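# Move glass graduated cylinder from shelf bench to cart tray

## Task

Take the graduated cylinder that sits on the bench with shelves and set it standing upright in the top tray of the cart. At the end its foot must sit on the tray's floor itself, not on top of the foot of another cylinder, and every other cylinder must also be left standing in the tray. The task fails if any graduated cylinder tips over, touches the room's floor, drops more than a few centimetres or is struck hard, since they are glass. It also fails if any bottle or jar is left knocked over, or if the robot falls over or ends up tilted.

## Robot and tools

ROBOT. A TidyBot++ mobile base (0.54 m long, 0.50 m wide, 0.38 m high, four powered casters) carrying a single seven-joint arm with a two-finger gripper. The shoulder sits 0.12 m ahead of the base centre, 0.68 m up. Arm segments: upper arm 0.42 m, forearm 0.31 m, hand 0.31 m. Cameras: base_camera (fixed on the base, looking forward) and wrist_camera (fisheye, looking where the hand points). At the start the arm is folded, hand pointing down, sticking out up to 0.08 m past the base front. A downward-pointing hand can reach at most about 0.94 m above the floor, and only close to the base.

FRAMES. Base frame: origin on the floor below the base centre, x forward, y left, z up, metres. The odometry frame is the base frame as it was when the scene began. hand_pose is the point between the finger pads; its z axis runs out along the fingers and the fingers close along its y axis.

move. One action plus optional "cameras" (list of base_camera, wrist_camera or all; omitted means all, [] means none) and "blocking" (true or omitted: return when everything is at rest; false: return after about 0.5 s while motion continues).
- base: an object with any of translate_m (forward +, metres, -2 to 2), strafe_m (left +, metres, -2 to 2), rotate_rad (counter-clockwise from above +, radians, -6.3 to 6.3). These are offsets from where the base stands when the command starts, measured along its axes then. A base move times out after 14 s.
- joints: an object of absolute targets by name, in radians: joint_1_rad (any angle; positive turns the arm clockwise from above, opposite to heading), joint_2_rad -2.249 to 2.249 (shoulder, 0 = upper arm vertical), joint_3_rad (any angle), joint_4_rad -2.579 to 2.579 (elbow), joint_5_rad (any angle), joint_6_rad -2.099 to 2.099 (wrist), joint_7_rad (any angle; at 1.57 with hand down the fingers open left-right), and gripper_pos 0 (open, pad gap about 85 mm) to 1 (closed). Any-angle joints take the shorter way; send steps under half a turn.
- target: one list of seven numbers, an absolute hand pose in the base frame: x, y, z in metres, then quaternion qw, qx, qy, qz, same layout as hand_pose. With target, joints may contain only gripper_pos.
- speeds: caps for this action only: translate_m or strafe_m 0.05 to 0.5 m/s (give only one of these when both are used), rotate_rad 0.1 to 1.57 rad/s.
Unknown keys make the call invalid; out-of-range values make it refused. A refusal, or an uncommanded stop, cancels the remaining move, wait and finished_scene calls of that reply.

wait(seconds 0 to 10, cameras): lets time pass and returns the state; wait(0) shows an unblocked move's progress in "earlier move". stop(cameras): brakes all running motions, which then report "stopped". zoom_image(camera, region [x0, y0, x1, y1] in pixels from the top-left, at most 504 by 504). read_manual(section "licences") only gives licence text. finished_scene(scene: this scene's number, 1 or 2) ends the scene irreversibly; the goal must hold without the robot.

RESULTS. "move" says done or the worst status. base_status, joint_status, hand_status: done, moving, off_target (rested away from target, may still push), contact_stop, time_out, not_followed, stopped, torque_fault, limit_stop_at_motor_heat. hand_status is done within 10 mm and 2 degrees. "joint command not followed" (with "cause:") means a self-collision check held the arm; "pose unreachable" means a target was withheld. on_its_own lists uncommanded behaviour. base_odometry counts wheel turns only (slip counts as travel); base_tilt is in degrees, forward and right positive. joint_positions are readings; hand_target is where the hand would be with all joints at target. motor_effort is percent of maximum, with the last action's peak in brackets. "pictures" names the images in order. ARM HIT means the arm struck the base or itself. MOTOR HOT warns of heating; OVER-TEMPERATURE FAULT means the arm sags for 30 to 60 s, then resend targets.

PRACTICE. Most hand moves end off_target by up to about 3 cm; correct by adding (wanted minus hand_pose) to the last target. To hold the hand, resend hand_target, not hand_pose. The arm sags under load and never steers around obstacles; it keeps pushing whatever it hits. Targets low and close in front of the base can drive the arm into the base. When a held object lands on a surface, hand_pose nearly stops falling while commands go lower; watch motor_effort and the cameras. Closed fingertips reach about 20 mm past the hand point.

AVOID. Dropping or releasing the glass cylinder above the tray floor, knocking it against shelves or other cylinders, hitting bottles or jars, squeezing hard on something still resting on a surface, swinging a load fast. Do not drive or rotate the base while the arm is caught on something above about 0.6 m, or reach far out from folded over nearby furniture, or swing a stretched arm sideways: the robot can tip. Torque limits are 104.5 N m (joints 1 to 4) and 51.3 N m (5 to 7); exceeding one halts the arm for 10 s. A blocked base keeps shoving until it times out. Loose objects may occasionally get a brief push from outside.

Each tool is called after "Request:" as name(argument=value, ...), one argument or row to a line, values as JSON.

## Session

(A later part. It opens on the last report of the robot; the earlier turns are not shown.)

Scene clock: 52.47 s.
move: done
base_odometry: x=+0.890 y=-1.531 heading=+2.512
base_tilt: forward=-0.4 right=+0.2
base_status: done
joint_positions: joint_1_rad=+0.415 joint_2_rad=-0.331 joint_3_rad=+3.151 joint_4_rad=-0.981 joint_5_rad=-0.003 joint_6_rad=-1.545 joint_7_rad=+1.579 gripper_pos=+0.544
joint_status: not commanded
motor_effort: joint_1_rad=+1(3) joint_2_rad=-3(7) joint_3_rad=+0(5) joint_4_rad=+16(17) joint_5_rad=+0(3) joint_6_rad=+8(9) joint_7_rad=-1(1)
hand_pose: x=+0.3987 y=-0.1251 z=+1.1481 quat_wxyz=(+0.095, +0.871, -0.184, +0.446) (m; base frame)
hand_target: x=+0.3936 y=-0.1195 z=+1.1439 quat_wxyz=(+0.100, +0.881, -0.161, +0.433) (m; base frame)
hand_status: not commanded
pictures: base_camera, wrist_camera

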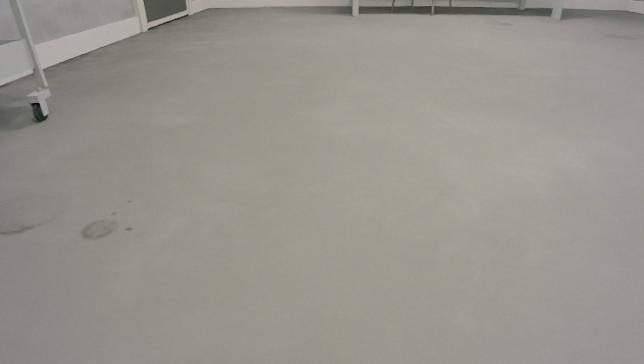

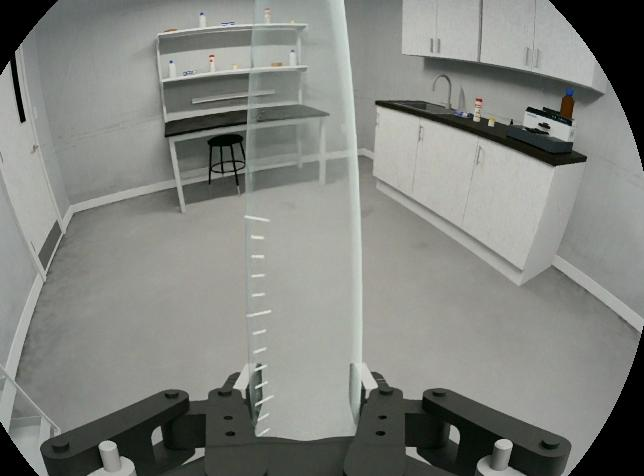

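Request:
move(
  base={"strafe_m": 0.70},
  joints={"joint_1_rad": -0.5236, "joint_2_rad": -0.181, "joint_4_rad": -2.045, "joint_6_rad": 0.355},
  speeds={"strafe_m": 0.3},
)

Scene clock: 56.23 s.
move: done
base_odometry: x=+0.478 y=-2.096 heading=+2.512
base_tilt: forward=-0.4 right=+0.2
base_status: done
joint_positions: joint_1_rad=-0.513 joint_2_rad=-0.184 joint_3_rad=+3.152 joint_4_rad=-2.036 joint_5_rad=-0.003 joint_6_rad=+0.286 joint_7_rad=+1.579 gripper_pos=+0.544
joint_status: all done
motor_effort: joint_1_rad=+1(2) joint_2_rad=-15(18) joint_3_rad=+0(3) joint_4_rad=+24(25) joint_5_rad=+0(2) joint_6_rad=+10(11) joint_7_rad=-1(1)
hand_pose: x=+0.5887 y=+0.2589 z=+1.0101 quat_wxyz=(-0.175, +0.683, +0.176, +0.687) (m; base frame)
hand_target: x=+0.5856 y=+0.2639 z=+1.0241 quat_wxyz=(-0.168, +0.658, +0.189, +0.709) (m; base frame)
hand_status: not commanded
pictures: base_camera, wrist_camera

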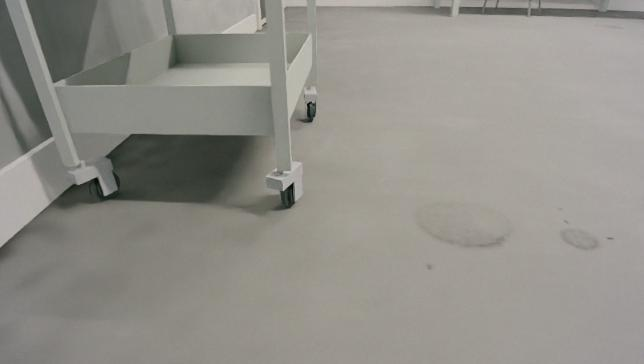

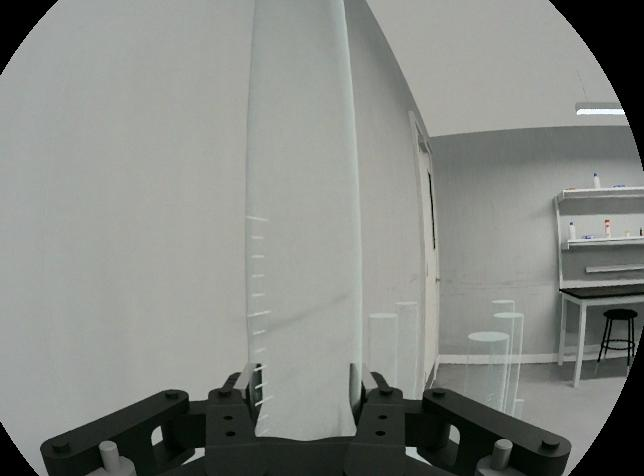

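Request:
move(
  base={"translate_m": 0.2534, "strafe_m": 0.0525},
  speeds={"translate_m": 0.2},
)

Request:
zoom_image(
  camera="wrist_camera",
  region=[220, 250, 620, 476],
)

Scene clock: 60.47 s.
move: done
base_odometry: x=+0.242 y=-1.990 heading=+2.512
base_tilt: forward=-0.3 right=+0.2
base_status: done
joint_positions: joint_1_rad=-0.513 joint_2_rad=-0.177 joint_3_rad=+3.152 joint_4_rad=-2.037 joint_5_rad=-0.003 joint_6_rad=+0.289 joint_7_rad=+1.579 gripper_pos=+0.544
joint_status: not commanded
motor_effort: joint_1_rad=+1(2) joint_2_rad=-15(18) joint_3_rad=+0(1) joint_4_rad=+23(25) joint_5_rad=+0(0) joint_6_rad=+11(11) joint_7_rad=-1(1)
hand_pose: x=+0.5906 y=+0.2600 z=+1.0068 quat_wxyz=(-0.174, +0.684, +0.177, +0.686) (m; base frame)
hand_target: x=+0.5856 y=+0.2639 z=+1.0241 quat_wxyz=(-0.168, +0.658, +0.189, +0.709) (m; base frame)
hand_status: not commanded
pictures: base_camera, wrist_camera

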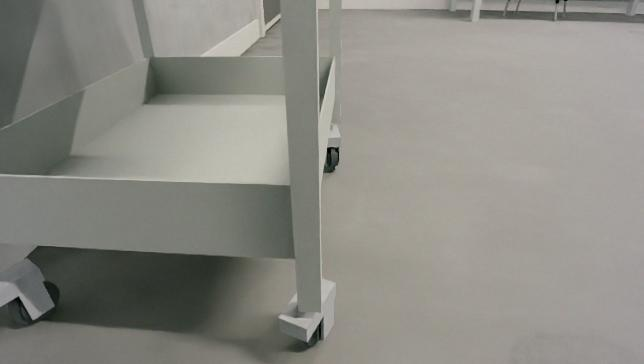

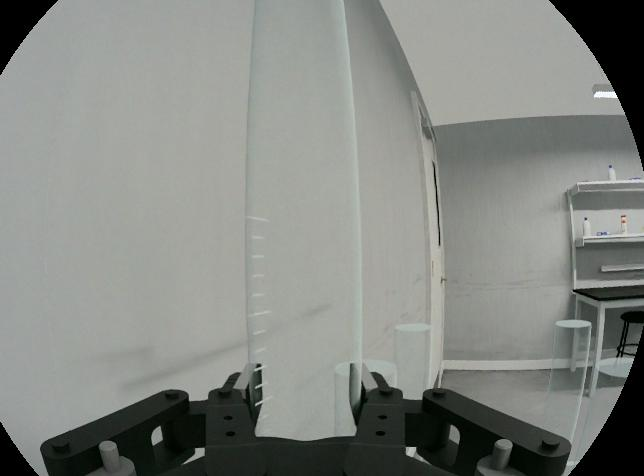

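Scaled by 1.260.

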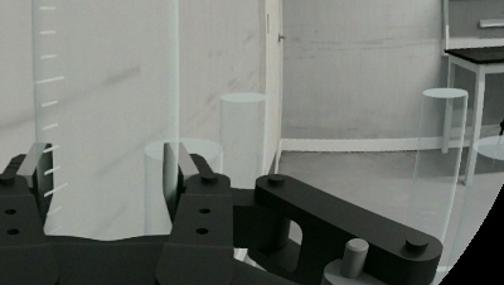

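Request:
move(
  base={"translate_m": 0.009},
  joints={"joint_2_rad": -0.121, "joint_4_rad": -2.171, "joint_6_rad": 0.525},
  cameras=[],
)

Request:
move(
  joints={"joint_2_rad": -0.060, "joint_4_rad": -2.270, "joint_6_rad": 0.686},
  cameras=["wrist_camera"],
)

Scene clock: 64.97 s.
move: done
base_odometry: x=+0.235 y=-1.985 heading=+2.512
base_tilt: forward=-0.4 right=+0.2
base_status: done
joint_positions: joint_1_rad=-0.513 joint_2_rad=-0.123 joint_3_rad=+3.152 joint_4_rad=-2.168 joint_5_rad=-0.003 joint_6_rad=+0.456 joint_7_rad=+1.579 gripper_pos=+0.544
joint_status: all done
motor_effort: joint_1_rad=+1(2) joint_2_rad=-16(19) joint_3_rad=+0(2) joint_4_rad=+22(25) joint_5_rad=+0(1) joint_6_rad=+11(12) joint_7_rad=-1(1)
hand_pose: x=+0.5915 y=+0.2605 z=+0.9502 quat_wxyz=(-0.172, +0.691, +0.179, +0.679) (m; base frame)
hand_target: x=+0.5883 y=+0.2656 z=+0.9688 quat_wxyz=(-0.167, +0.664, +0.191, +0.704) (m; base frame)
hand_status: not commanded
pictures: none
No camera images: "cameras" was empty.

Scene clock: 66.20 s.
move: done
base_odometry: x=+0.235 y=-1.985 heading=+2.512
base_tilt: forward=-0.4 right=+0.2
base_status: not commanded
joint_positions: joint_1_rad=-0.513 joint_2_rad=-0.063 joint_3_rad=+3.152 joint_4_rad=-2.266 joint_5_rad=-0.003 joint_6_rad=+0.618 joint_7_rad=+1.579 gripper_pos=+0.544
joint_status: all done
motor_effort: joint_1_rad=+1(1) joint_2_rad=-17(20) joint_3_rad=+0(1) joint_4_rad=+21(23) joint_5_rad=+0(0) joint_6_rad=+10(12) joint_7_rad=-1(1)
hand_pose: x=+0.5907 y=+0.2601 z=+0.9116 quat_wxyz=(-0.172, +0.689, +0.178, +0.681) (m; base frame)
hand_target: x=+0.5872 y=+0.2652 z=+0.9289 quat_wxyz=(-0.167, +0.663, +0.191, +0.704) (m; base frame)
hand_status: not commanded
pictures: wrist_camera

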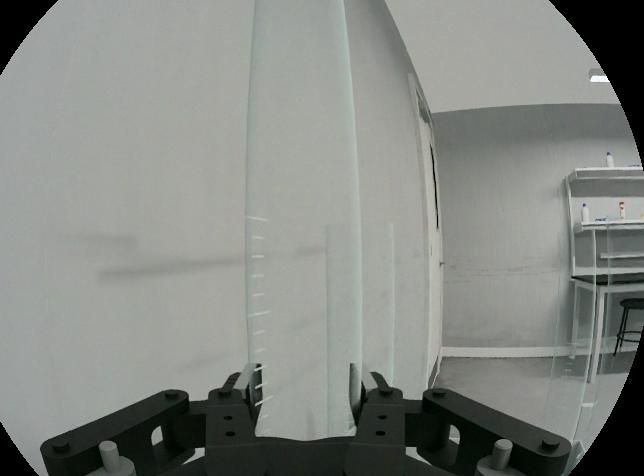

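Request:
move(
)

Scene clock: 66.83 s.
base_odometry: x=+0.235 y=-1.985 heading=+2.512
base_tilt: forward=-0.4 right=+0.1
base_status: not commanded
joint_positions: joint_1_rad=-0.513 joint_2_rad=-0.063 joint_3_rad=+3.152 joint_4_rad=-2.266 joint_5_rad=-0.003 joint_6_rad=+0.618 joint_7_rad=+1.579 gripper_pos=+0.544
joint_status: all done
motor_effort: joint_1_rad=+1(1) joint_2_rad=-18(20) joint_3_rad=+0(1) joint_4_rad=+21(23) joint_5_rad=+0(0) joint_6_rad=+10(12) joint_7_rad=-1(1)
hand_pose: x=+0.5907 y=+0.2601 z=+0.9116 quat_wxyz=(-0.172, +0.689, +0.178, +0.681) (m; base frame)
hand_target: x=+0.5872 y=+0.2652 z=+0.9289 quat_wxyz=(-0.167, +0.663, +0.191, +0.704) (m; base frame)
hand_status: not commanded
pictures: base_camera, wrist_camera

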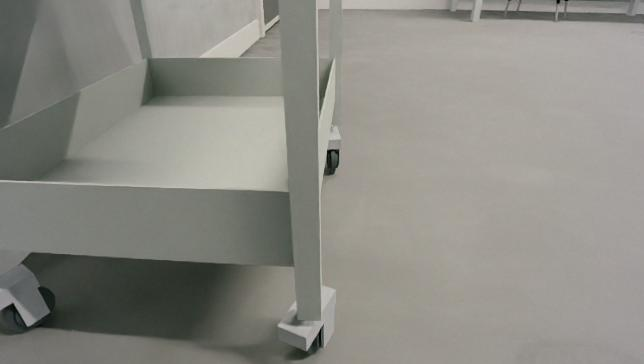

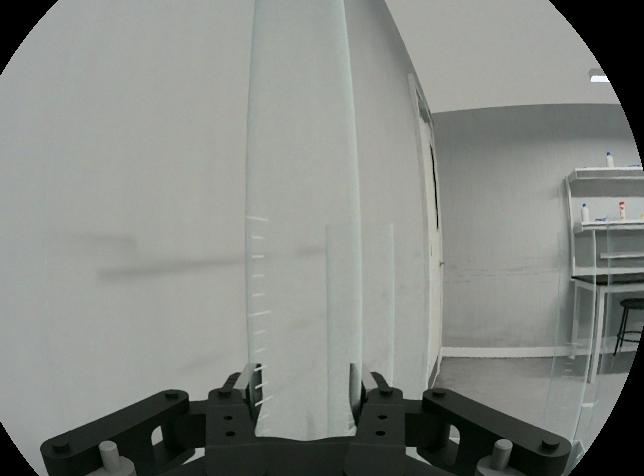

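Request:
zoom_image(
  camera="wrist_camera",
  region=[220, 180, 460, 440],
)

Request:
zoom_image(
  camera="wrist_camera",
  region=[440, 200, 644, 440],
)

Scaled by 1.938.

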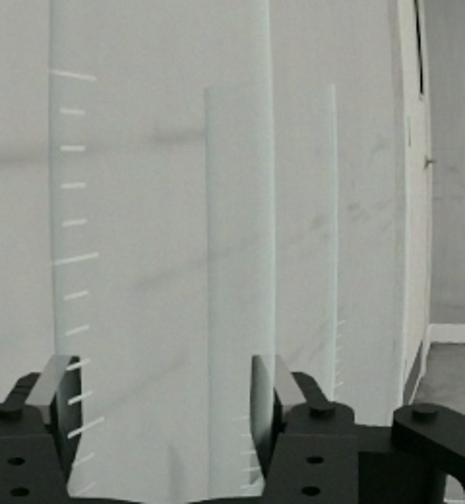

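Scaled by 2.100.

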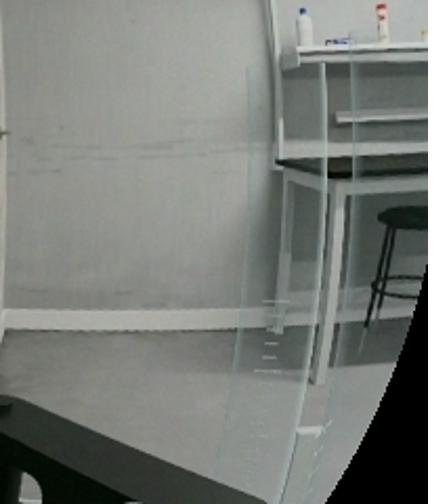

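Request:
zoom_image(
  camera="wrist_camera",
  region=[310, 205, 410, 285],
)

Request:
zoom_image(
  camera="wrist_camera",
  region=[230, 205, 370, 285],
)

Scaled by 5.040.

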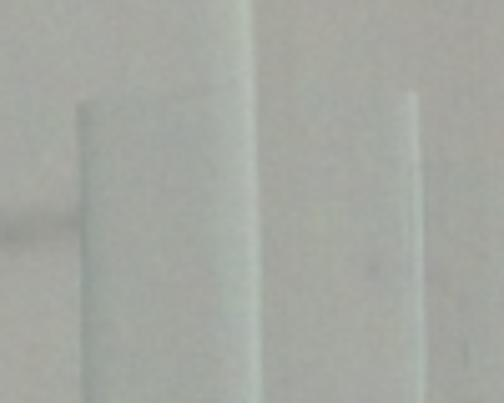

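Scaled by 3.600.

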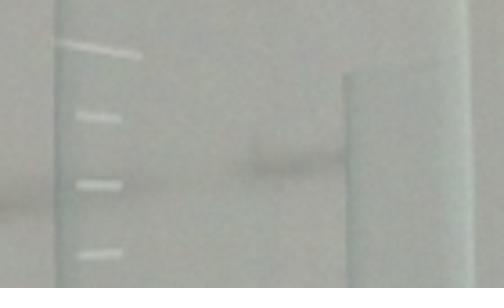

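Request:
zoom_image(
  camera="wrist_camera",
  region=[320, 320, 440, 440],
)

Request:
zoom_image(
  camera="wrist_camera",
  region=[524, 200, 644, 460],
)

Scaled by 4.200.

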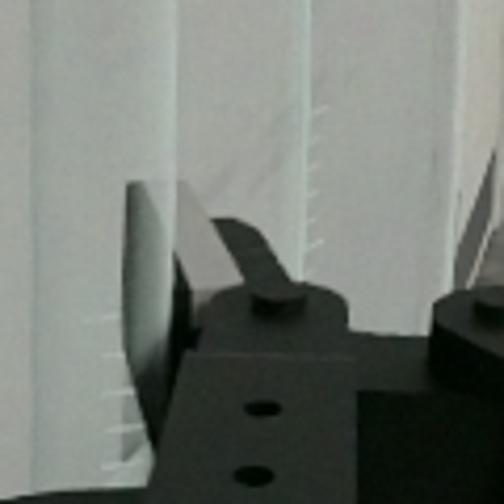

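Scaled by 1.938.

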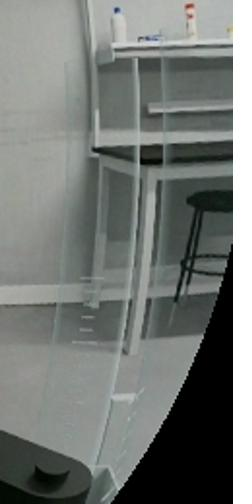

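Request:
move(
  base={"translate_m": -0.014},
  speeds={"translate_m": 0.05},
  joints={"joint_2_rad": 0.024, "joint_4_rad": -2.360, "joint_6_rad": 0.860},
)

Scene clock: 72.17 s.
move: done
base_odometry: x=+0.246 y=-1.993 heading=+2.512
base_tilt: forward=-0.3 right=+0.2
base_status: done
joint_positions: joint_1_rad=-0.513 joint_2_rad=+0.022 joint_3_rad=+3.152 joint_4_rad=-2.356 joint_5_rad=-0.003 joint_6_rad=+0.793 joint_7_rad=+1.579 gripper_pos=+0.544
joint_status: all done
motor_effort: joint_1_rad=+1(2) joint_2_rad=-19(21) joint_3_rad=-1(1) joint_4_rad=+19(21) joint_5_rad=+0(1) joint_6_rad=+11(12) joint_7_rad=-1(1)
hand_pose: x=+0.5901 y=+0.2599 z=+0.8714 quat_wxyz=(-0.172, +0.689, +0.179, +0.681) (m; base frame)
hand_target: x=+0.5863 y=+0.2650 z=+0.8886 quat_wxyz=(-0.166, +0.663, +0.192, +0.704) (m; base frame)
hand_status: not commanded
pictures: base_camera, wrist_camera

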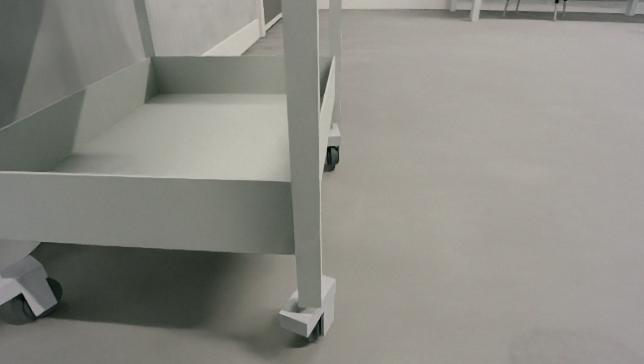

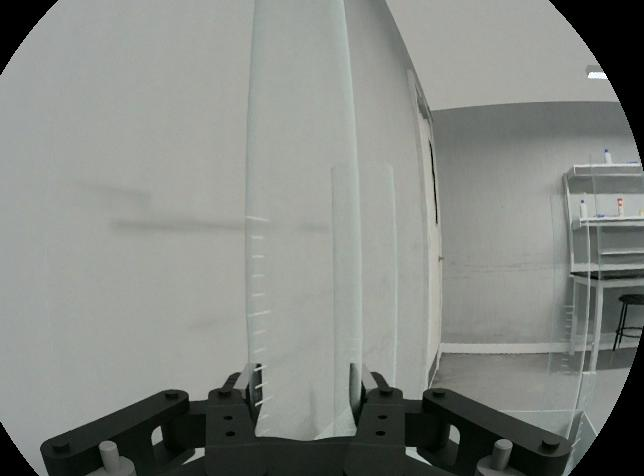

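Request:
zoom_image(
  camera="wrist_camera",
  region=[300, 150, 420, 250],
)

Request:
zoom_image(
  camera="wrist_camera",
  region=[464, 296, 644, 476],
)

Scaled by 4.200.

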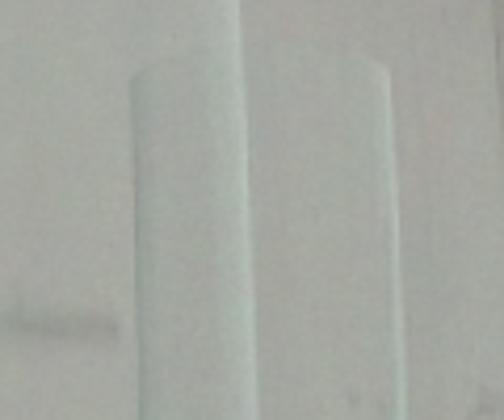

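Scaled by 2.800.

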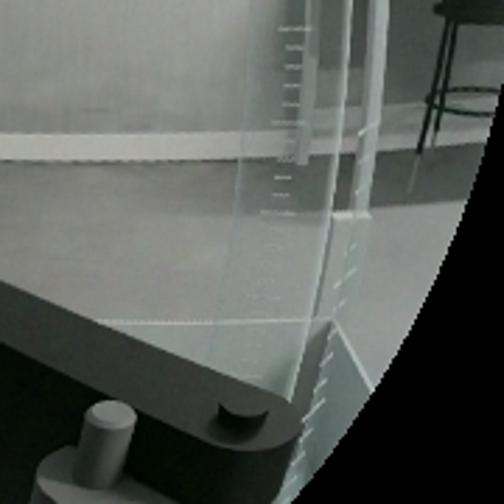

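Request:
move(
  joints={"joint_2_rad": 0.104, "joint_4_rad": -2.422, "joint_6_rad": 1.001},
  cameras=["wrist_camera"],
)

Scene clock: 73.87 s.
move: done
base_odometry: x=+0.246 y=-1.993 heading=+2.512
base_tilt: forward=-0.4 right=+0.3
base_status: not commanded
joint_positions: joint_1_rad=-0.513 joint_2_rad=+0.101 joint_3_rad=+3.152 joint_4_rad=-2.416 joint_5_rad=-0.003 joint_6_rad=+0.935 joint_7_rad=+1.579 gripper_pos=+0.544
joint_status: all done
motor_effort: joint_1_rad=+1(1) joint_2_rad=-20(22) joint_3_rad=+0(1) joint_4_rad=+17(20) joint_5_rad=+0(1) joint_6_rad=+11(12) joint_7_rad=-1(1)
hand_pose: x=+0.5898 y=+0.2598 z=+0.8419 quat_wxyz=(-0.172, +0.688, +0.179, +0.682) (m; base frame)
hand_target: x=+0.5854 y=+0.2647 z=+0.8579 quat_wxyz=(-0.166, +0.663, +0.192, +0.704) (m; base frame)
hand_status: not commanded
pictures: wrist_camera

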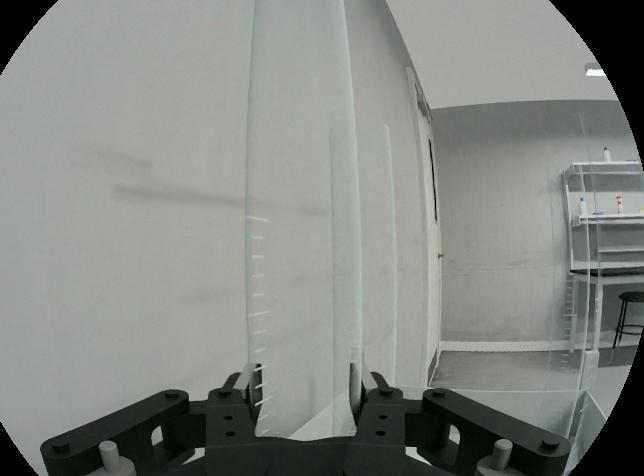

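Request:
zoom_image(
  camera="wrist_camera",
  region=[240, 330, 460, 470],
)

Request:
zoom_image(
  camera="wrist_camera",
  region=[400, 250, 644, 476],
)

Scaled by 2.291.

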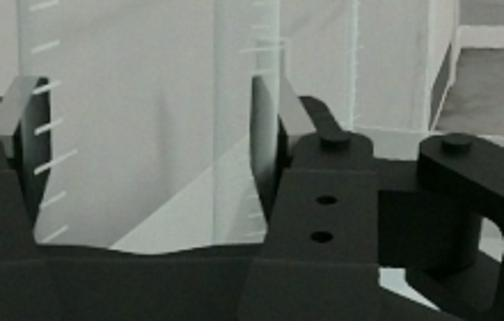

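Scaled by 2.066.

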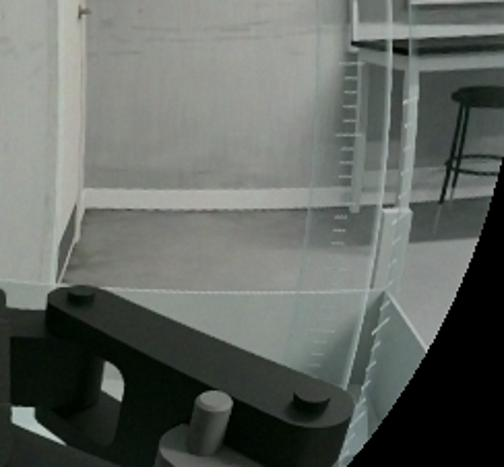

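Request:
move(
  joints={"joint_2_rad": 0.165, "joint_4_rad": -2.459, "joint_6_rad": 1.099},
  cameras=["wrist_camera"],
)

Request:
move(
  joints={"joint_2_rad": 0.232, "joint_4_rad": -2.493, "joint_6_rad": 1.200},
  cameras=["wrist_camera"],
)

Scene clock: 77.57 s.
move: done
base_odometry: x=+0.246 y=-1.993 heading=+2.512
base_tilt: forward=-0.3 right=+0.2
base_status: not commanded
joint_positions: joint_1_rad=-0.513 joint_2_rad=+0.160 joint_3_rad=+3.152 joint_4_rad=-2.451 joint_5_rad=-0.003 joint_6_rad=+1.035 joint_7_rad=+1.579 gripper_pos=+0.544
joint_status: all done
motor_effort: joint_1_rad=+1(1) joint_2_rad=-21(22) joint_3_rad=-1(1) joint_4_rad=+16(18) joint_5_rad=+0(0) joint_6_rad=+10(12) joint_7_rad=+0(1)
hand_pose: x=+0.5896 y=+0.2598 z=+0.8245 quat_wxyz=(-0.172, +0.686, +0.178, +0.684) (m; base frame)
hand_target: x=+0.5849 y=+0.2645 z=+0.8379 quat_wxyz=(-0.166, +0.663, +0.192, +0.704) (m; base frame)
hand_status: not commanded
pictures: wrist_camera

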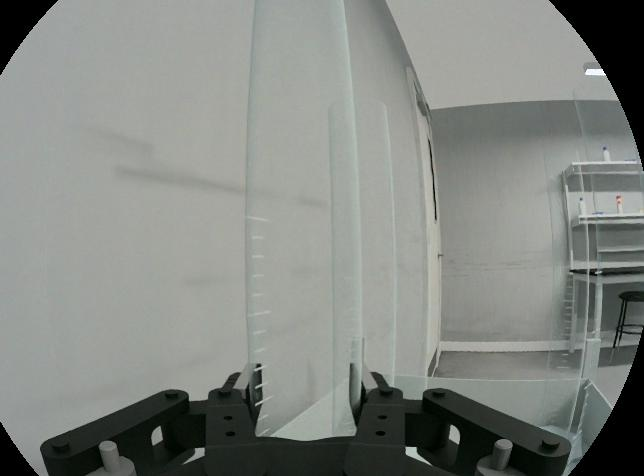

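Scene clock: 78.67 s.
move: done
base_odometry: x=+0.246 y=-1.993 heading=+2.512
base_tilt: forward=-0.3 right=+0.2
base_status: not commanded
joint_positions: joint_1_rad=-0.513 joint_2_rad=+0.227 joint_3_rad=+3.152 joint_4_rad=-2.484 joint_5_rad=-0.003 joint_6_rad=+1.135 joint_7_rad=+1.579 gripper_pos=+0.544
joint_status: all done
motor_effort: joint_1_rad=+1(1) joint_2_rad=-22(24) joint_3_rad=-1(1) joint_4_rad=+14(16) joint_5_rad=+0(0) joint_6_rad=+11(12) joint_7_rad=-1(1)
hand_pose: x=+0.5892 y=+0.2597 z=+0.8045 quat_wxyz=(-0.171, +0.686, +0.179, +0.684) (m; base frame)
hand_target: x=+0.5842 y=+0.2643 z=+0.8181 quat_wxyz=(-0.166, +0.663, +0.193, +0.704) (m; base frame)
hand_status: not commanded
pictures: wrist_camera

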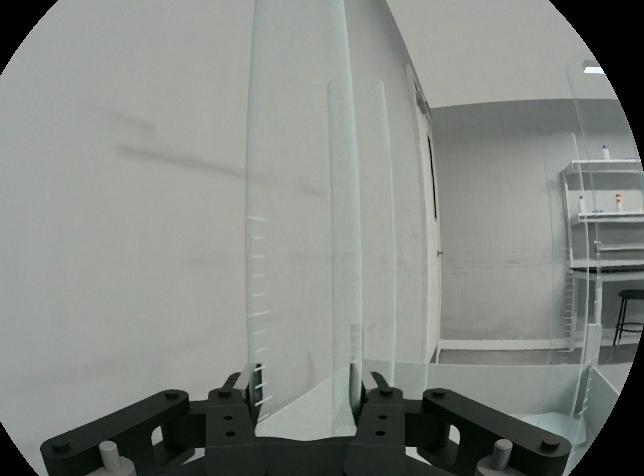

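Request:
zoom_image(
  camera="wrist_camera",
  region=[240, 200, 440, 400],
)

Request:
zoom_image(
  camera="wrist_camera",
  region=[444, 276, 644, 476],
)

Scaled by 2.520.

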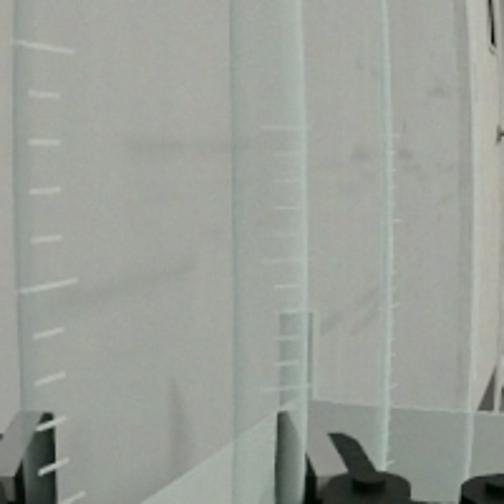

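Scaled by 2.520.

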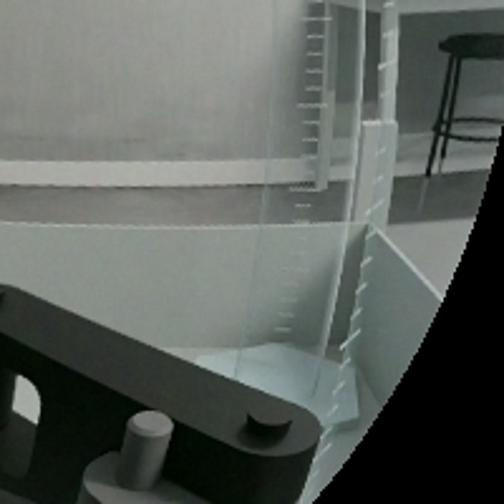

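Request:
move(
  joints={"joint_2_rad": 0.2505, "joint_4_rad": -2.501, "joint_6_rad": 1.226},
  cameras=["wrist_camera"],
)

Scene clock: 79.87 s.
move: done
base_odometry: x=+0.246 y=-1.993 heading=+2.512
base_tilt: forward=-0.4 right=+0.2
base_status: not commanded
joint_positions: joint_1_rad=-0.513 joint_2_rad=+0.241 joint_3_rad=+3.152 joint_4_rad=-2.491 joint_5_rad=-0.003 joint_6_rad=+1.163 joint_7_rad=+1.579 gripper_pos=+0.544
joint_status: all done
motor_effort: joint_1_rad=+1(1) joint_2_rad=-22(23) joint_3_rad=+0(1) joint_4_rad=+13(15) joint_5_rad=+0(0) joint_6_rad=+11(11) joint_7_rad=+0(1)
hand_pose: x=+0.5891 y=+0.2596 z=+0.8023 quat_wxyz=(-0.172, +0.684, +0.178, +0.686) (m; base frame)
hand_target: x=+0.5841 y=+0.2642 z=+0.8128 quat_wxyz=(-0.165, +0.663, +0.193, +0.704) (m; base frame)
hand_status: not commanded
pictures: wrist_camera

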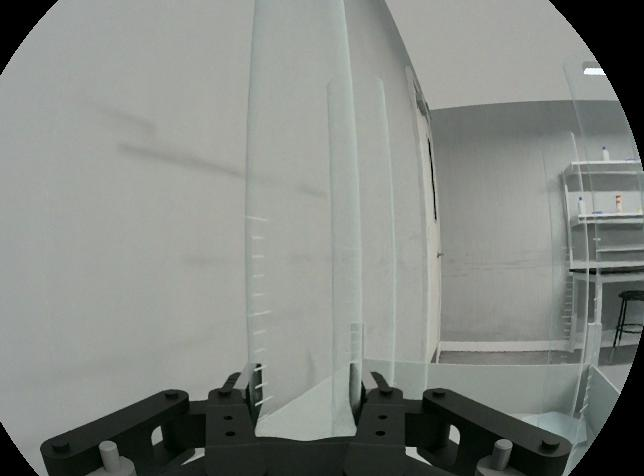

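Request:
move(
  joints={"joint_2_rad": 0.269, "joint_4_rad": -2.508, "joint_6_rad": 1.252},
  cameras=["wrist_camera"],
)

Scene clock: 80.57 s.
move: done
base_odometry: x=+0.246 y=-1.993 heading=+2.512
base_tilt: forward=-0.4 right=+0.2
base_status: not commanded
joint_positions: joint_1_rad=-0.513 joint_2_rad=+0.259 joint_3_rad=+3.152 joint_4_rad=-2.498 joint_5_rad=-0.003 joint_6_rad=+1.190 joint_7_rad=+1.579 gripper_pos=+0.544
joint_status: all done
motor_effort: joint_1_rad=+1(1) joint_2_rad=-23(23) joint_3_rad=-1(1) joint_4_rad=+13(14) joint_5_rad=+0(0) joint_6_rad=+10(11) joint_7_rad=-1(1)
hand_pose: x=+0.5893 y=+0.2597 z=+0.7985 quat_wxyz=(-0.172, +0.683, +0.178, +0.687) (m; base frame)
hand_target: x=+0.5842 y=+0.2643 z=+0.8080 quat_wxyz=(-0.165, +0.663, +0.193, +0.704) (m; base frame)
hand_status: not commanded
pictures: wrist_camera

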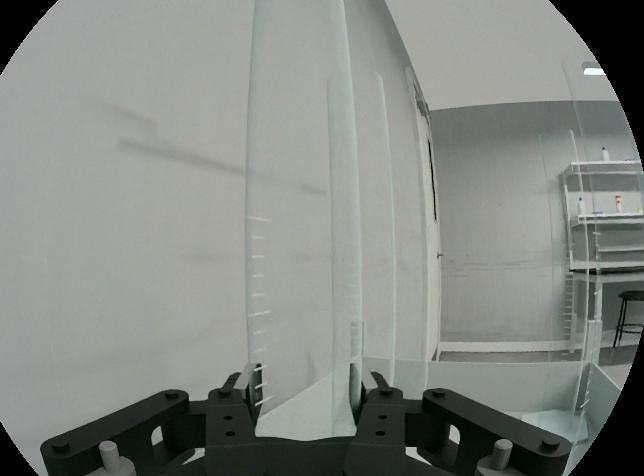

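Request:
move(
  joints={"joint_2_rad": 0.288, "joint_4_rad": -2.516, "joint_6_rad": 1.279},
  cameras=["wrist_camera"],
)

Scene clock: 81.27 s.
move: done
base_odometry: x=+0.246 y=-1.993 heading=+2.512
base_tilt: forward=-0.4 right=+0.2
base_status: not commanded
joint_positions: joint_1_rad=-0.513 joint_2_rad=+0.276 joint_3_rad=+3.152 joint_4_rad=-2.505 joint_5_rad=-0.003 joint_6_rad=+1.218 joint_7_rad=+1.579 gripper_pos=+0.544
joint_status: all done
motor_effort: joint_1_rad=+1(1) joint_2_rad=-21(23) joint_3_rad=+0(1) joint_4_rad=+12(14) joint_5_rad=+0(0) joint_6_rad=+10(11) joint_7_rad=+0(1)
hand_pose: x=+0.5890 y=+0.2596 z=+0.7949 quat_wxyz=(-0.172, +0.682, +0.178, +0.689) (m; base frame)
hand_target: x=+0.5839 y=+0.2642 z=+0.8029 quat_wxyz=(-0.165, +0.663, +0.193, +0.704) (m; base frame)
hand_status: not commanded
pictures: wrist_camera

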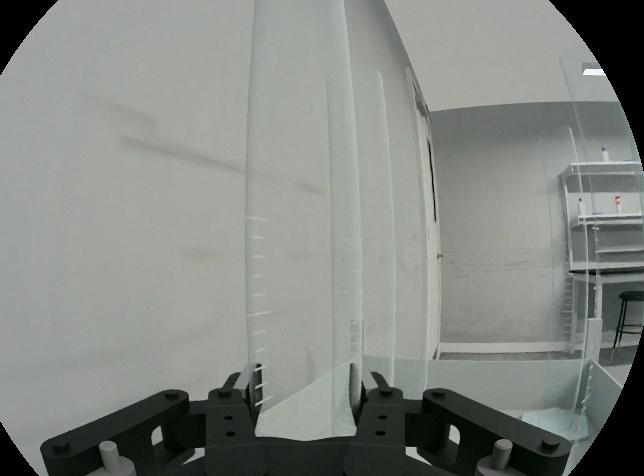

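Request:
zoom_image(
  camera="wrist_camera",
  region=[240, 200, 440, 400],
)

Scaled by 2.520.

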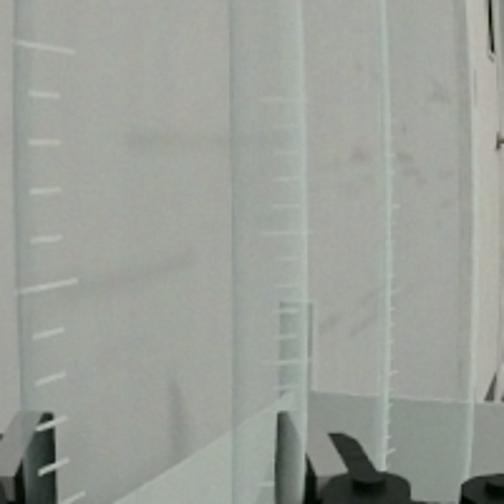

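Request:
move(
  joints={"joint_2_rad": 0.306, "joint_4_rad": -2.523, "joint_6_rad": 1.305},
  cameras=["wrist_camera"],
)

Scene clock: 82.10 s.
move: done
base_odometry: x=+0.246 y=-1.993 heading=+2.512
base_tilt: forward=-0.4 right=+0.3
base_status: not commanded
joint_positions: joint_1_rad=-0.513 joint_2_rad=+0.289 joint_3_rad=+3.152 joint_4_rad=-2.510 joint_5_rad=-0.003 joint_6_rad=+1.249 joint_7_rad=+1.579 gripper_pos=+0.544
joint_status: all done
motor_effort: joint_1_rad=+1(1) joint_2_rad=-21(23) joint_3_rad=+0(1) joint_4_rad=+12(13) joint_5_rad=+0(0) joint_6_rad=+10(11) joint_7_rad=-1(1)
hand_pose: x=+0.5890 y=+0.2597 z=+0.7954 quat_wxyz=(-0.173, +0.677, +0.177, +0.693) (m; base frame)
hand_target: x=+0.5837 y=+0.2641 z=+0.7984 quat_wxyz=(-0.165, +0.663, +0.193, +0.704) (m; base frame)
hand_status: not commanded
pictures: wrist_camera

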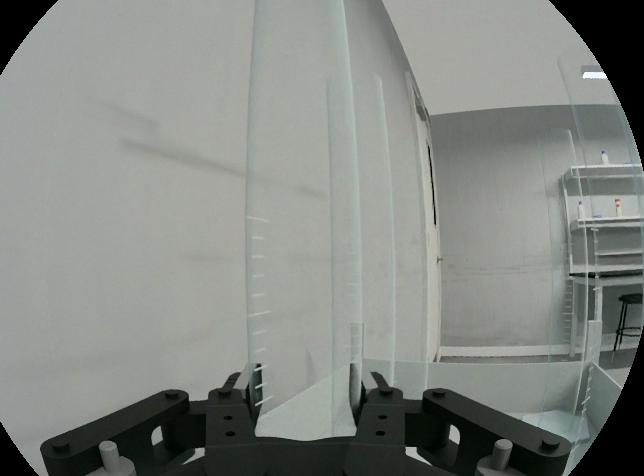

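Request:
move(
  joints={"gripper_pos": 0.5},
)

Scene clock: 83.60 s.
move: done
base_odometry: x=+0.246 y=-1.993 heading=+2.512
base_tilt: forward=-0.3 right=+0.2
base_status: not commanded
joint_positions: joint_1_rad=-0.513 joint_2_rad=+0.289 joint_3_rad=+3.152 joint_4_rad=-2.510 joint_5_rad=-0.003 joint_6_rad=+1.253 joint_7_rad=+1.579 gripper_pos=+0.500
joint_status: all done
motor_effort: joint_1_rad=+1(2) joint_2_rad=-21(22) joint_3_rad=+0(1) joint_4_rad=+11(13) joint_5_rad=+0(0) joint_6_rad=+8(10) joint_7_rad=-1(1)
hand_pose: x=+0.5890 y=+0.2597 z=+0.7966 quat_wxyz=(-0.174, +0.676, +0.176, +0.694) (m; base frame)
hand_target: x=+0.5837 y=+0.2641 z=+0.7984 quat_wxyz=(-0.165, +0.663, +0.193, +0.704) (m; base frame)
hand_status: not commanded
pictures: base_camera, wrist_camera

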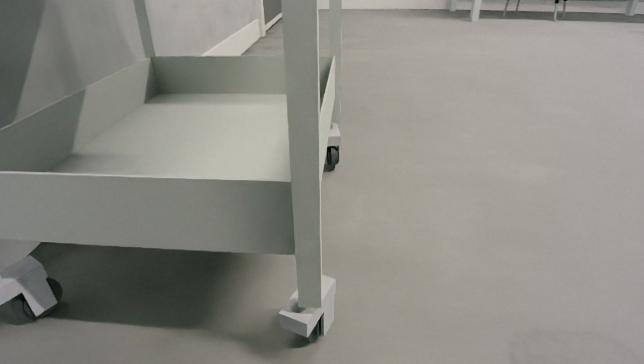

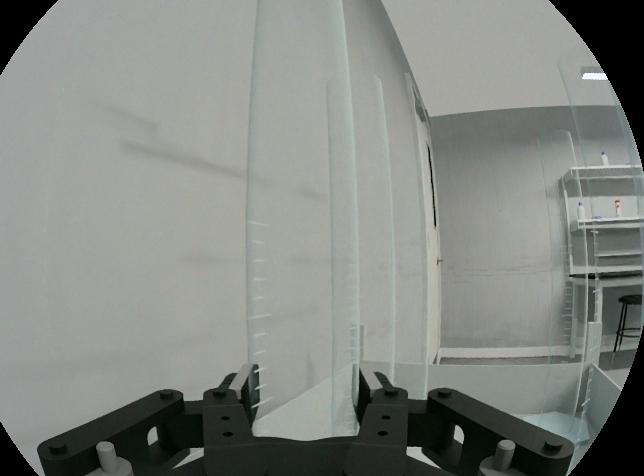

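Request:
zoom_image(
  camera="wrist_camera",
  region=[220, 200, 420, 440],
)

Scaled by 2.100.

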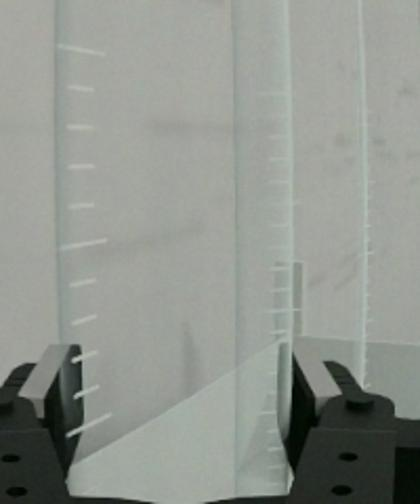

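Request:
move(
  joints={"gripper_pos": 0.25},
  cameras=["wrist_camera"],
)

Request:
move(
  joints={"gripper_pos": 0.0},
  cameras=["wrist_camera"],
)

Scene clock: 84.50 s.
move: done
base_odometry: x=+0.246 y=-1.993 heading=+2.512
base_tilt: forward=-0.4 right=+0.2
base_status: not commanded
joint_positions: joint_1_rad=-0.513 joint_2_rad=+0.289 joint_3_rad=+3.152 joint_4_rad=-2.510 joint_5_rad=-0.003 joint_6_rad=+1.253 joint_7_rad=+1.579 gripper_pos=+0.250
joint_status: all done
motor_effort: joint_1_rad=+1(1) joint_2_rad=-20(21) joint_3_rad=-1(1) joint_4_rad=+11(12) joint_5_rad=+0(0) joint_6_rad=+9(9) joint_7_rad=-1(1)
hand_pose: x=+0.5890 y=+0.2597 z=+0.7966 quat_wxyz=(-0.174, +0.676, +0.176, +0.694) (m; base frame)
hand_target: x=+0.5837 y=+0.2641 z=+0.7984 quat_wxyz=(-0.165, +0.663, +0.193, +0.704) (m; base frame)
hand_status: not commanded
pictures: wrist_camera

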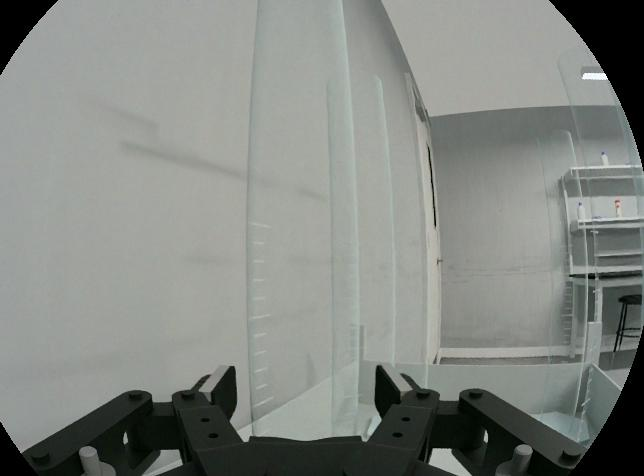

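Scene clock: 85.17 s.
move: done
base_odometry: x=+0.246 y=-1.993 heading=+2.512
base_tilt: forward=-0.4 right=+0.2
base_status: not commanded
joint_positions: joint_1_rad=-0.513 joint_2_rad=+0.289 joint_3_rad=+3.152 joint_4_rad=-2.510 joint_5_rad=-0.003 joint_6_rad=+1.253 joint_7_rad=+1.579 gripper_pos=+0.000
joint_status: all done
motor_effort: joint_1_rad=+1(1) joint_2_rad=-20(21) joint_3_rad=-1(1) joint_4_rad=+11(12) joint_5_rad=+0(0) joint_6_rad=+8(9) joint_7_rad=-1(1)
hand_pose: x=+0.5890 y=+0.2597 z=+0.7966 quat_wxyz=(-0.174, +0.676, +0.176, +0.694) (m; base frame)
hand_target: x=+0.5837 y=+0.2641 z=+0.7984 quat_wxyz=(-0.165, +0.663, +0.193, +0.704) (m; base frame)
hand_status: not commanded
pictures: wrist_camera

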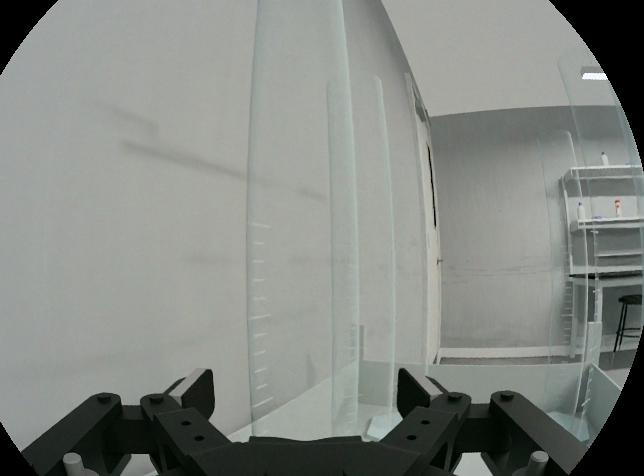

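Request:
move(
  base={"translate_m": -0.035, "strafe_m": -0.0195},
  speeds={"translate_m": 0.08},
  cameras=["wrist_camera"],
)

Scene clock: 86.40 s.
move: done
base_odometry: x=+0.286 y=-1.997 heading=+2.512
base_tilt: forward=-0.4 right=+0.3
base_status: done
joint_positions: joint_1_rad=-0.513 joint_2_rad=+0.291 joint_3_rad=+3.152 joint_4_rad=-2.511 joint_5_rad=-0.003 joint_6_rad=+1.253 joint_7_rad=+1.579 gripper_pos=+0.000
joint_status: not commanded
motor_effort: joint_1_rad=+1(2) joint_2_rad=-20(22) joint_3_rad=-1(1) joint_4_rad=+12(13) joint_5_rad=+0(1) joint_6_rad=+9(9) joint_7_rad=+0(1)
hand_pose: x=+0.5889 y=+0.2596 z=+0.7950 quat_wxyz=(-0.173, +0.677, +0.177, +0.693) (m; base frame)
hand_target: x=+0.5837 y=+0.2641 z=+0.7984 quat_wxyz=(-0.165, +0.663, +0.193, +0.704) (m; base frame)
hand_status: not commanded
pictures: wrist_camera

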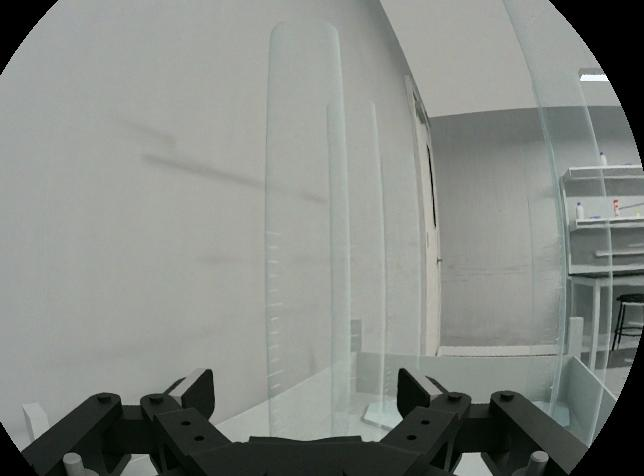

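Request:
move(
  base={"translate_m": -0.13, "strafe_m": -0.0725},
  speeds={"translate_m": 0.15},
  cameras=["base_camera", "wrist_camera"],
)

Scene clock: 88.23 s.
move: done
base_odometry: x=+0.434 y=-2.015 heading=+2.512
base_tilt: forward=-0.4 right=+0.2
base_status: done
joint_positions: joint_1_rad=-0.513 joint_2_rad=+0.293 joint_3_rad=+3.152 joint_4_rad=-2.512 joint_5_rad=-0.003 joint_6_rad=+1.253 joint_7_rad=+1.579 gripper_pos=+0.000
joint_status: not commanded
motor_effort: joint_1_rad=+1(2) joint_2_rad=-21(22) joint_3_rad=-1(1) joint_4_rad=+11(12) joint_5_rad=+0(1) joint_6_rad=+9(10) joint_7_rad=-1(1)
hand_pose: x=+0.5889 y=+0.2596 z=+0.7939 quat_wxyz=(-0.173, +0.678, +0.177, +0.693) (m; base frame)
hand_target: x=+0.5837 y=+0.2641 z=+0.7984 quat_wxyz=(-0.165, +0.663, +0.193, +0.704) (m; base frame)
hand_status: not commanded
pictures: base_camera, wrist_camera

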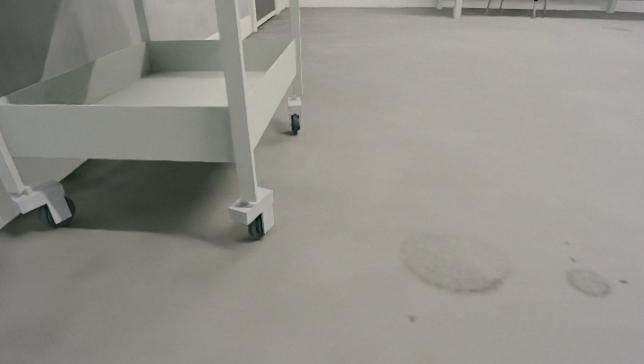

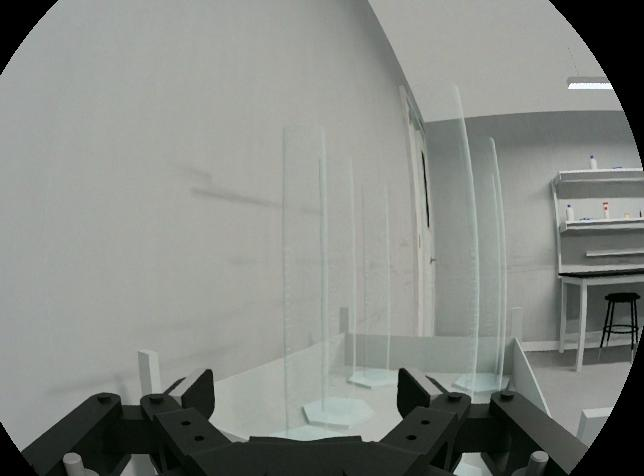

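Request:
zoom_image(
  camera="wrist_camera",
  region=[200, 240, 440, 476],
)

Request:
zoom_image(
  camera="wrist_camera",
  region=[400, 60, 644, 476],
)

Scaled by 2.100.

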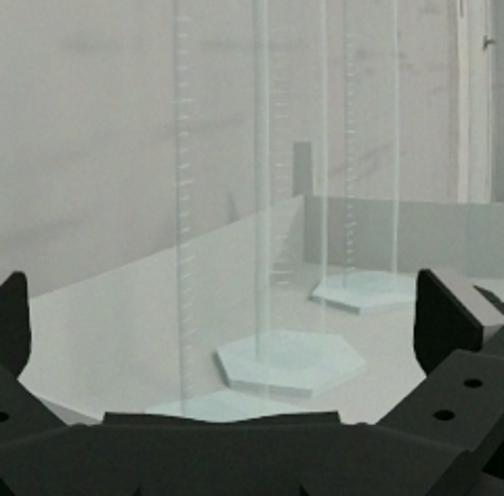

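Scaled by 1.212.

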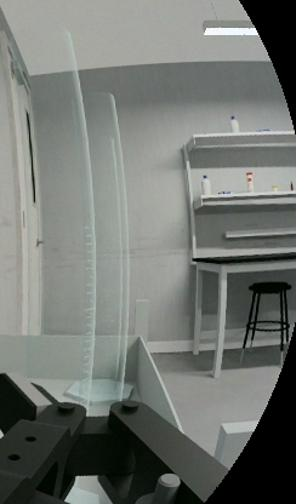

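Request:
move(
  joints={"joint_2_rad": -0.33, "joint_4_rad": -0.97, "joint_6_rad": -1.58},
  cameras=["wrist_camera"],
)

Scene clock: 92.60 s.
move: done
base_odometry: x=+0.434 y=-2.015 heading=+2.512
base_tilt: forward=-0.4 right=+0.2
base_status: not commanded
joint_positions: joint_1_rad=-0.513 joint_2_rad=-0.332 joint_3_rad=+3.152 joint_4_rad=-0.978 joint_5_rad=-0.003 joint_6_rad=-1.513 joint_7_rad=+1.579 gripper_pos=+0.000
joint_status: all done
motor_effort: joint_1_rad=+1(2) joint_2_rad=-2(24) joint_3_rad=+0(1) joint_4_rad=+14(22) joint_5_rad=+0(1) joint_6_rad=+7(10) joint_7_rad=-1(1)
hand_pose: x=+0.3913 y=+0.1509 z=+1.1578 quat_wxyz=(-0.118, +0.853, +0.223, +0.456) (m; base frame)
hand_target: x=+0.3799 y=+0.1470 z=+1.1439 quat_wxyz=(-0.104, +0.861, +0.248, +0.432) (m; base frame)
hand_status: not commanded
pictures: wrist_camera

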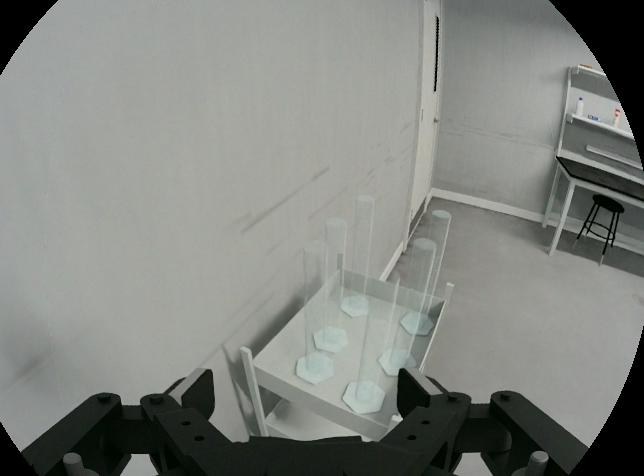

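Request:
zoom_image(
  camera="wrist_camera",
  region=[230, 180, 470, 450],
)

Request:
zoom_image(
  camera="wrist_camera",
  region=[280, 310, 400, 430],
)

Scaled by 1.867.

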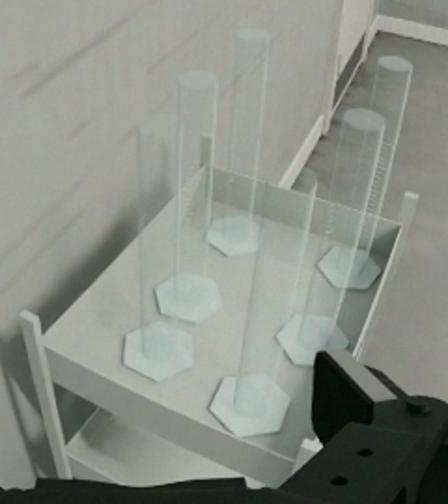

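Scaled by 4.200.

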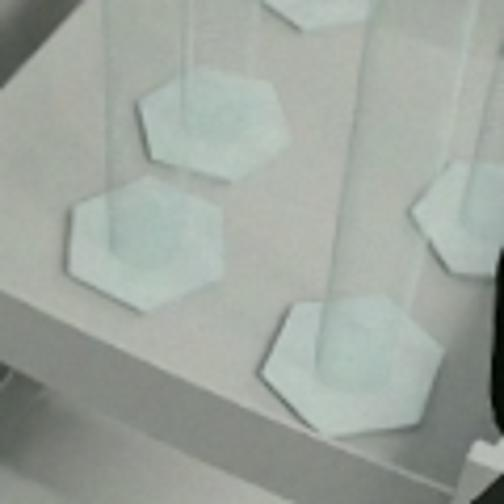

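Request:
finished_scene(
  scene=1,
)

The scene is finished: the task was done.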